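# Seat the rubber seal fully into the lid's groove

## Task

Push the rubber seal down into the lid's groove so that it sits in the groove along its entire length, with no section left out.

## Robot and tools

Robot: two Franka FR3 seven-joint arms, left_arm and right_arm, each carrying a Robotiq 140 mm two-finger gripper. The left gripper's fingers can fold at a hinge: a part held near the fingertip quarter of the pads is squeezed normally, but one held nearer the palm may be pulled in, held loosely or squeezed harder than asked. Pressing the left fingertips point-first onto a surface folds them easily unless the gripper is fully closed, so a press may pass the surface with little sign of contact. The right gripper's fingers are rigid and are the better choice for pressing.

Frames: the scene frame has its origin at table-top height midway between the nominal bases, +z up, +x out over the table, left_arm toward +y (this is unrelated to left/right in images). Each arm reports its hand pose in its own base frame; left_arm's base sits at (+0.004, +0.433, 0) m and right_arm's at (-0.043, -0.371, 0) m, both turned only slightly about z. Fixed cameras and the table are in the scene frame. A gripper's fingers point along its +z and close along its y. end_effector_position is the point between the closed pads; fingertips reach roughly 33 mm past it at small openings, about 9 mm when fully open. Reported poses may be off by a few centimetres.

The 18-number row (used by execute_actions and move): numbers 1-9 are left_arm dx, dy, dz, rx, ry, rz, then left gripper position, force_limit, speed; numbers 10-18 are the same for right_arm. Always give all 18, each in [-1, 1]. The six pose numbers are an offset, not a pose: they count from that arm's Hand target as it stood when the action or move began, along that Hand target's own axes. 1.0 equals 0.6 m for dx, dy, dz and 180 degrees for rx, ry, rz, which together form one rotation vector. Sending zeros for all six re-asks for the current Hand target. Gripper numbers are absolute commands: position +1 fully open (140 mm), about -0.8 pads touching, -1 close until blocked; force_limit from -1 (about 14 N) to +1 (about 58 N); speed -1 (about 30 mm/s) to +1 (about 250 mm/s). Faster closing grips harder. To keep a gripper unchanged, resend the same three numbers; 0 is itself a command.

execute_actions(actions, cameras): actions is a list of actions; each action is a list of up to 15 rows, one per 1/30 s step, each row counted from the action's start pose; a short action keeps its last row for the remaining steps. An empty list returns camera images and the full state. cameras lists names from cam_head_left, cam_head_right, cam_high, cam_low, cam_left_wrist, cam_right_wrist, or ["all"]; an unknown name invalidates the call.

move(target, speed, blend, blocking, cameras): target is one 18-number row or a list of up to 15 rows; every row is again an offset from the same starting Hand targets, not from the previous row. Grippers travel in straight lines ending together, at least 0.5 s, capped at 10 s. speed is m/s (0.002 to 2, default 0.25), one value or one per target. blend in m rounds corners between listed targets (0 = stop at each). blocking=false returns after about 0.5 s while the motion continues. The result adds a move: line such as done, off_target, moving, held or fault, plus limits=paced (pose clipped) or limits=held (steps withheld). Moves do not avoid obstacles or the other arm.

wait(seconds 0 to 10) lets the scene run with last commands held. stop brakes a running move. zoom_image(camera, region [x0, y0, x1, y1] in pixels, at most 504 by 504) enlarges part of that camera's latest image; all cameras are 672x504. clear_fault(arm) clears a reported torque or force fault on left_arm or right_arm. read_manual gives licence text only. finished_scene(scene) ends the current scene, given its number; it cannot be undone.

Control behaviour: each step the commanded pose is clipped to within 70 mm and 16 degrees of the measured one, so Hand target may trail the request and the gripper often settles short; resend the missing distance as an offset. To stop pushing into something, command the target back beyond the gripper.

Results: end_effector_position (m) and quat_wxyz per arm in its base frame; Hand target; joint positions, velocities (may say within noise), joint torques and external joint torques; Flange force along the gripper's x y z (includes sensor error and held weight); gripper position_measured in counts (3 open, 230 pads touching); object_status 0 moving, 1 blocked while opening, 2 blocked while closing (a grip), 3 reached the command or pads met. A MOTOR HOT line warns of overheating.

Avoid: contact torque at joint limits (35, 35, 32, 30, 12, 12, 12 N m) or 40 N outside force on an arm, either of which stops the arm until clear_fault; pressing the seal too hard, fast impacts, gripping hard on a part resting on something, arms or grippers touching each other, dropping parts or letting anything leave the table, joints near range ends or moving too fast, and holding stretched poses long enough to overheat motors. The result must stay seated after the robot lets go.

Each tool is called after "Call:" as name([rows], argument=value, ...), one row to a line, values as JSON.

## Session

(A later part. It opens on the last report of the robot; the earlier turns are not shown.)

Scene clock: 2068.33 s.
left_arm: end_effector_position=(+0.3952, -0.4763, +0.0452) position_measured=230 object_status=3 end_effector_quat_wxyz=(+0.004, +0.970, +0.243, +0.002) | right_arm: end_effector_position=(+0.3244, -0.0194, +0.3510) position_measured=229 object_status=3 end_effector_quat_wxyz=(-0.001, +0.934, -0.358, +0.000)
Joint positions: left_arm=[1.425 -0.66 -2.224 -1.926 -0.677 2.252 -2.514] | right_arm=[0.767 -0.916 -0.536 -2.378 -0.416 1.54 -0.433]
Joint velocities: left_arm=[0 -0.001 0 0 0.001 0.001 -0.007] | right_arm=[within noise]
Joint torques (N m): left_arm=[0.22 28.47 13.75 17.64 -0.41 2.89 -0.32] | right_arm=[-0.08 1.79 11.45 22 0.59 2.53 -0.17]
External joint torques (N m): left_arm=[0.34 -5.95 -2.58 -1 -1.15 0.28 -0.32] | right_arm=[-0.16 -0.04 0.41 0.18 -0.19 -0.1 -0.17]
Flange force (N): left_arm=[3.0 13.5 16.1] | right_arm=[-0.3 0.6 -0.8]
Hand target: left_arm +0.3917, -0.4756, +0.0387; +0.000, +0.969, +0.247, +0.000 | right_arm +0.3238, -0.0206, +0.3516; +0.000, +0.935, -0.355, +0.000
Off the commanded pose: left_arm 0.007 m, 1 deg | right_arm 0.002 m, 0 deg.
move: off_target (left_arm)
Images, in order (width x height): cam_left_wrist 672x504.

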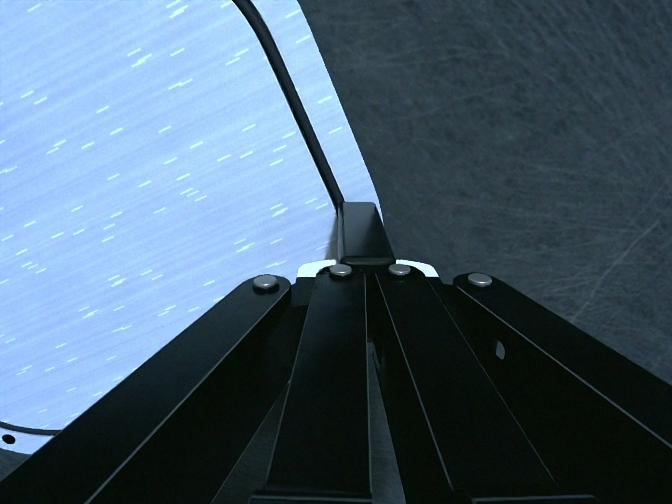

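Call:
move([
  [0,0,-0.03,0,0,0,-1,-1,-1,0,0,0,0,0,0,-0.795,-1,-1],
  [-0.0965,-0.1308,-0.197,0,0,0.287,-1,-1,-1,0,0,0,0,0,0,-0.795,-1,-1],
], speed=[0.03,0.12], blend=[0.005,0], cameras=["cam_left_wrist"])

Call:
zoom_image(camera="cam_left_wrist", region=[300, 0, 430, 130])

Scene clock: 2088.33 s.
left_arm: end_effector_position=(+0.3049, -0.4358, +0.1575) position_measured=230 object_status=3 end_effector_quat_wxyz=(+0.002, +0.981, -0.195, +0.002) | right_arm: end_effector_position=(+0.3244, -0.0194, +0.3510) position_measured=229 object_status=3 end_effector_quat_wxyz=(-0.001, +0.934, -0.358, +0.000)
Joint positions: left_arm=[1.169 -0.039 -2.124 -2.214 -0.042 2.239 -2.109] | right_arm=[0.767 -0.916 -0.536 -2.378 -0.416 1.54 -0.433]
Joint velocities: left_arm=[-0.002 0 0 0 0.002 0.001 0.006] | right_arm=[within noise]
Joint torques (N m): left_arm=[0.08 16.86 2.14 23.15 1.02 2.35 0.27] | right_arm=[-0.12 1.8 11.43 22.08 0.61 2.54 -0.18]
External joint torques (N m): left_arm=[0.1 0.38 1.1 -0.21 0.29 -0.31 0.27] | right_arm=[-0.11 0.19 0.44 0.13 -0.16 -0.09 -0.18]
Flange force (N): left_arm=[-1.8 -3.0 -1.9] | right_arm=[0.0 0.0 -0.9]
Hand target: left_arm +0.3033, -0.4345, +0.1568; +0.000, +0.980, -0.200, +0.000 | right_arm +0.3238, -0.0206, +0.3516; +0.000, +0.935, -0.355, +0.000
Off the commanded pose: left_arm 0.002 m, 1 deg | right_arm 0.002 m, 0 deg.
move: done
Images, in order (width x height): cam_left_wrist 672x504.

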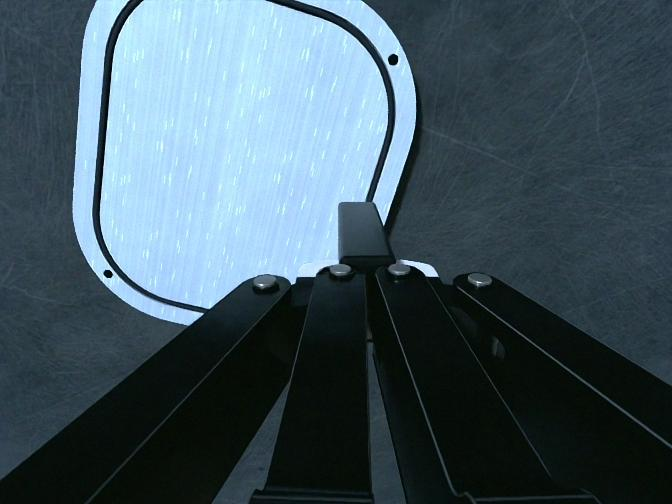

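Scaled by 3.877 from the camera's 672x504 image, which has a finer 960x720 frame.

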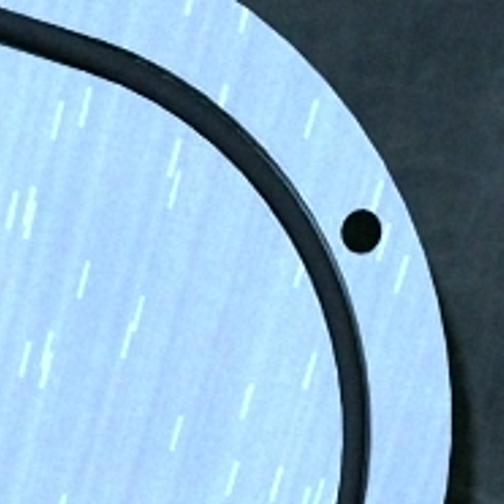

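Call:
move(target=[-0.12,0.05,-0.12,0,0,0,-1,-1,-1,0,0,0,0,0,0,-0.795,-1,-1], speed=0.12, cameras=["cam_high"])

Call:
zoom_image(camera="cam_high", region=[335, 150, 465, 260])

Scene clock: 2097.87 s.
left_arm: end_effector_position=(+0.2257, -0.4359, +0.2300) position_measured=230 object_status=3 end_effector_quat_wxyz=(+0.002, +0.979, -0.203, +0.001) | right_arm: end_effector_position=(+0.3244, -0.0194, +0.3510) position_measured=229 object_status=3 end_effector_quat_wxyz=(-0.001, +0.934, -0.358, +0.000)
Joint positions: left_arm=[1.204 0.263 -2.345 -2.244 0.211 2.054 -2.417] | right_arm=[0.767 -0.916 -0.536 -2.378 -0.416 1.54 -0.433]
Joint velocities: left_arm=[-0.002 0 -0.002 0 -0.001 0.001 -0.007] | right_arm=[within noise]
Joint torques (N m): left_arm=[0.81 13.22 -4.76 23.97 0.8 2.33 -0.25] | right_arm=[-0.1 1.77 11.47 22.05 0.59 2.53 -0.18]
External joint torques (N m): left_arm=[0.85 -0.38 1.19 -0.12 -0.04 -0.27 -0.25] | right_arm=[-0.12 0.13 0.42 0.11 -0.19 -0.11 -0.18]
Flange force (N): left_arm=[2.2 -0.2 0.6] | right_arm=[-0.1 0.2 -0.8]
Hand target: left_arm +0.2252, -0.4339, +0.2288; +0.000, +0.980, -0.200, +0.000 | right_arm +0.3238, -0.0206, +0.3516; +0.000, +0.935, -0.355, +0.000
Off the commanded pose: left_arm 0.002 m, 1 deg | right_arm 0.002 m, 0 deg.
move: done
Images, in order (width x height): cam_high 672x504.

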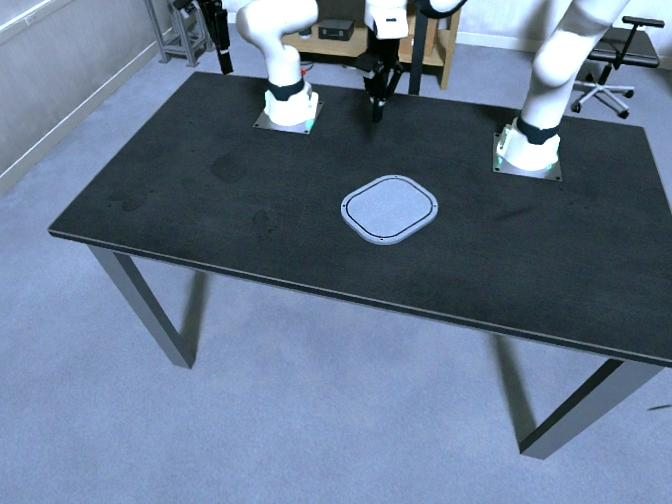

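Scaled by 3.877 from the camera's 672x504 image, which has a finer 960x720 frame.

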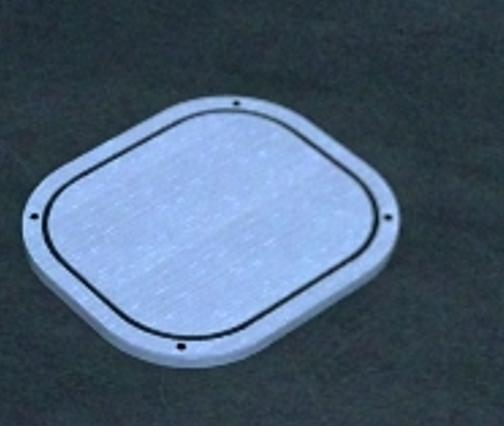

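Call:
finished_scene(scene=2)

The scene is finished: the task was done.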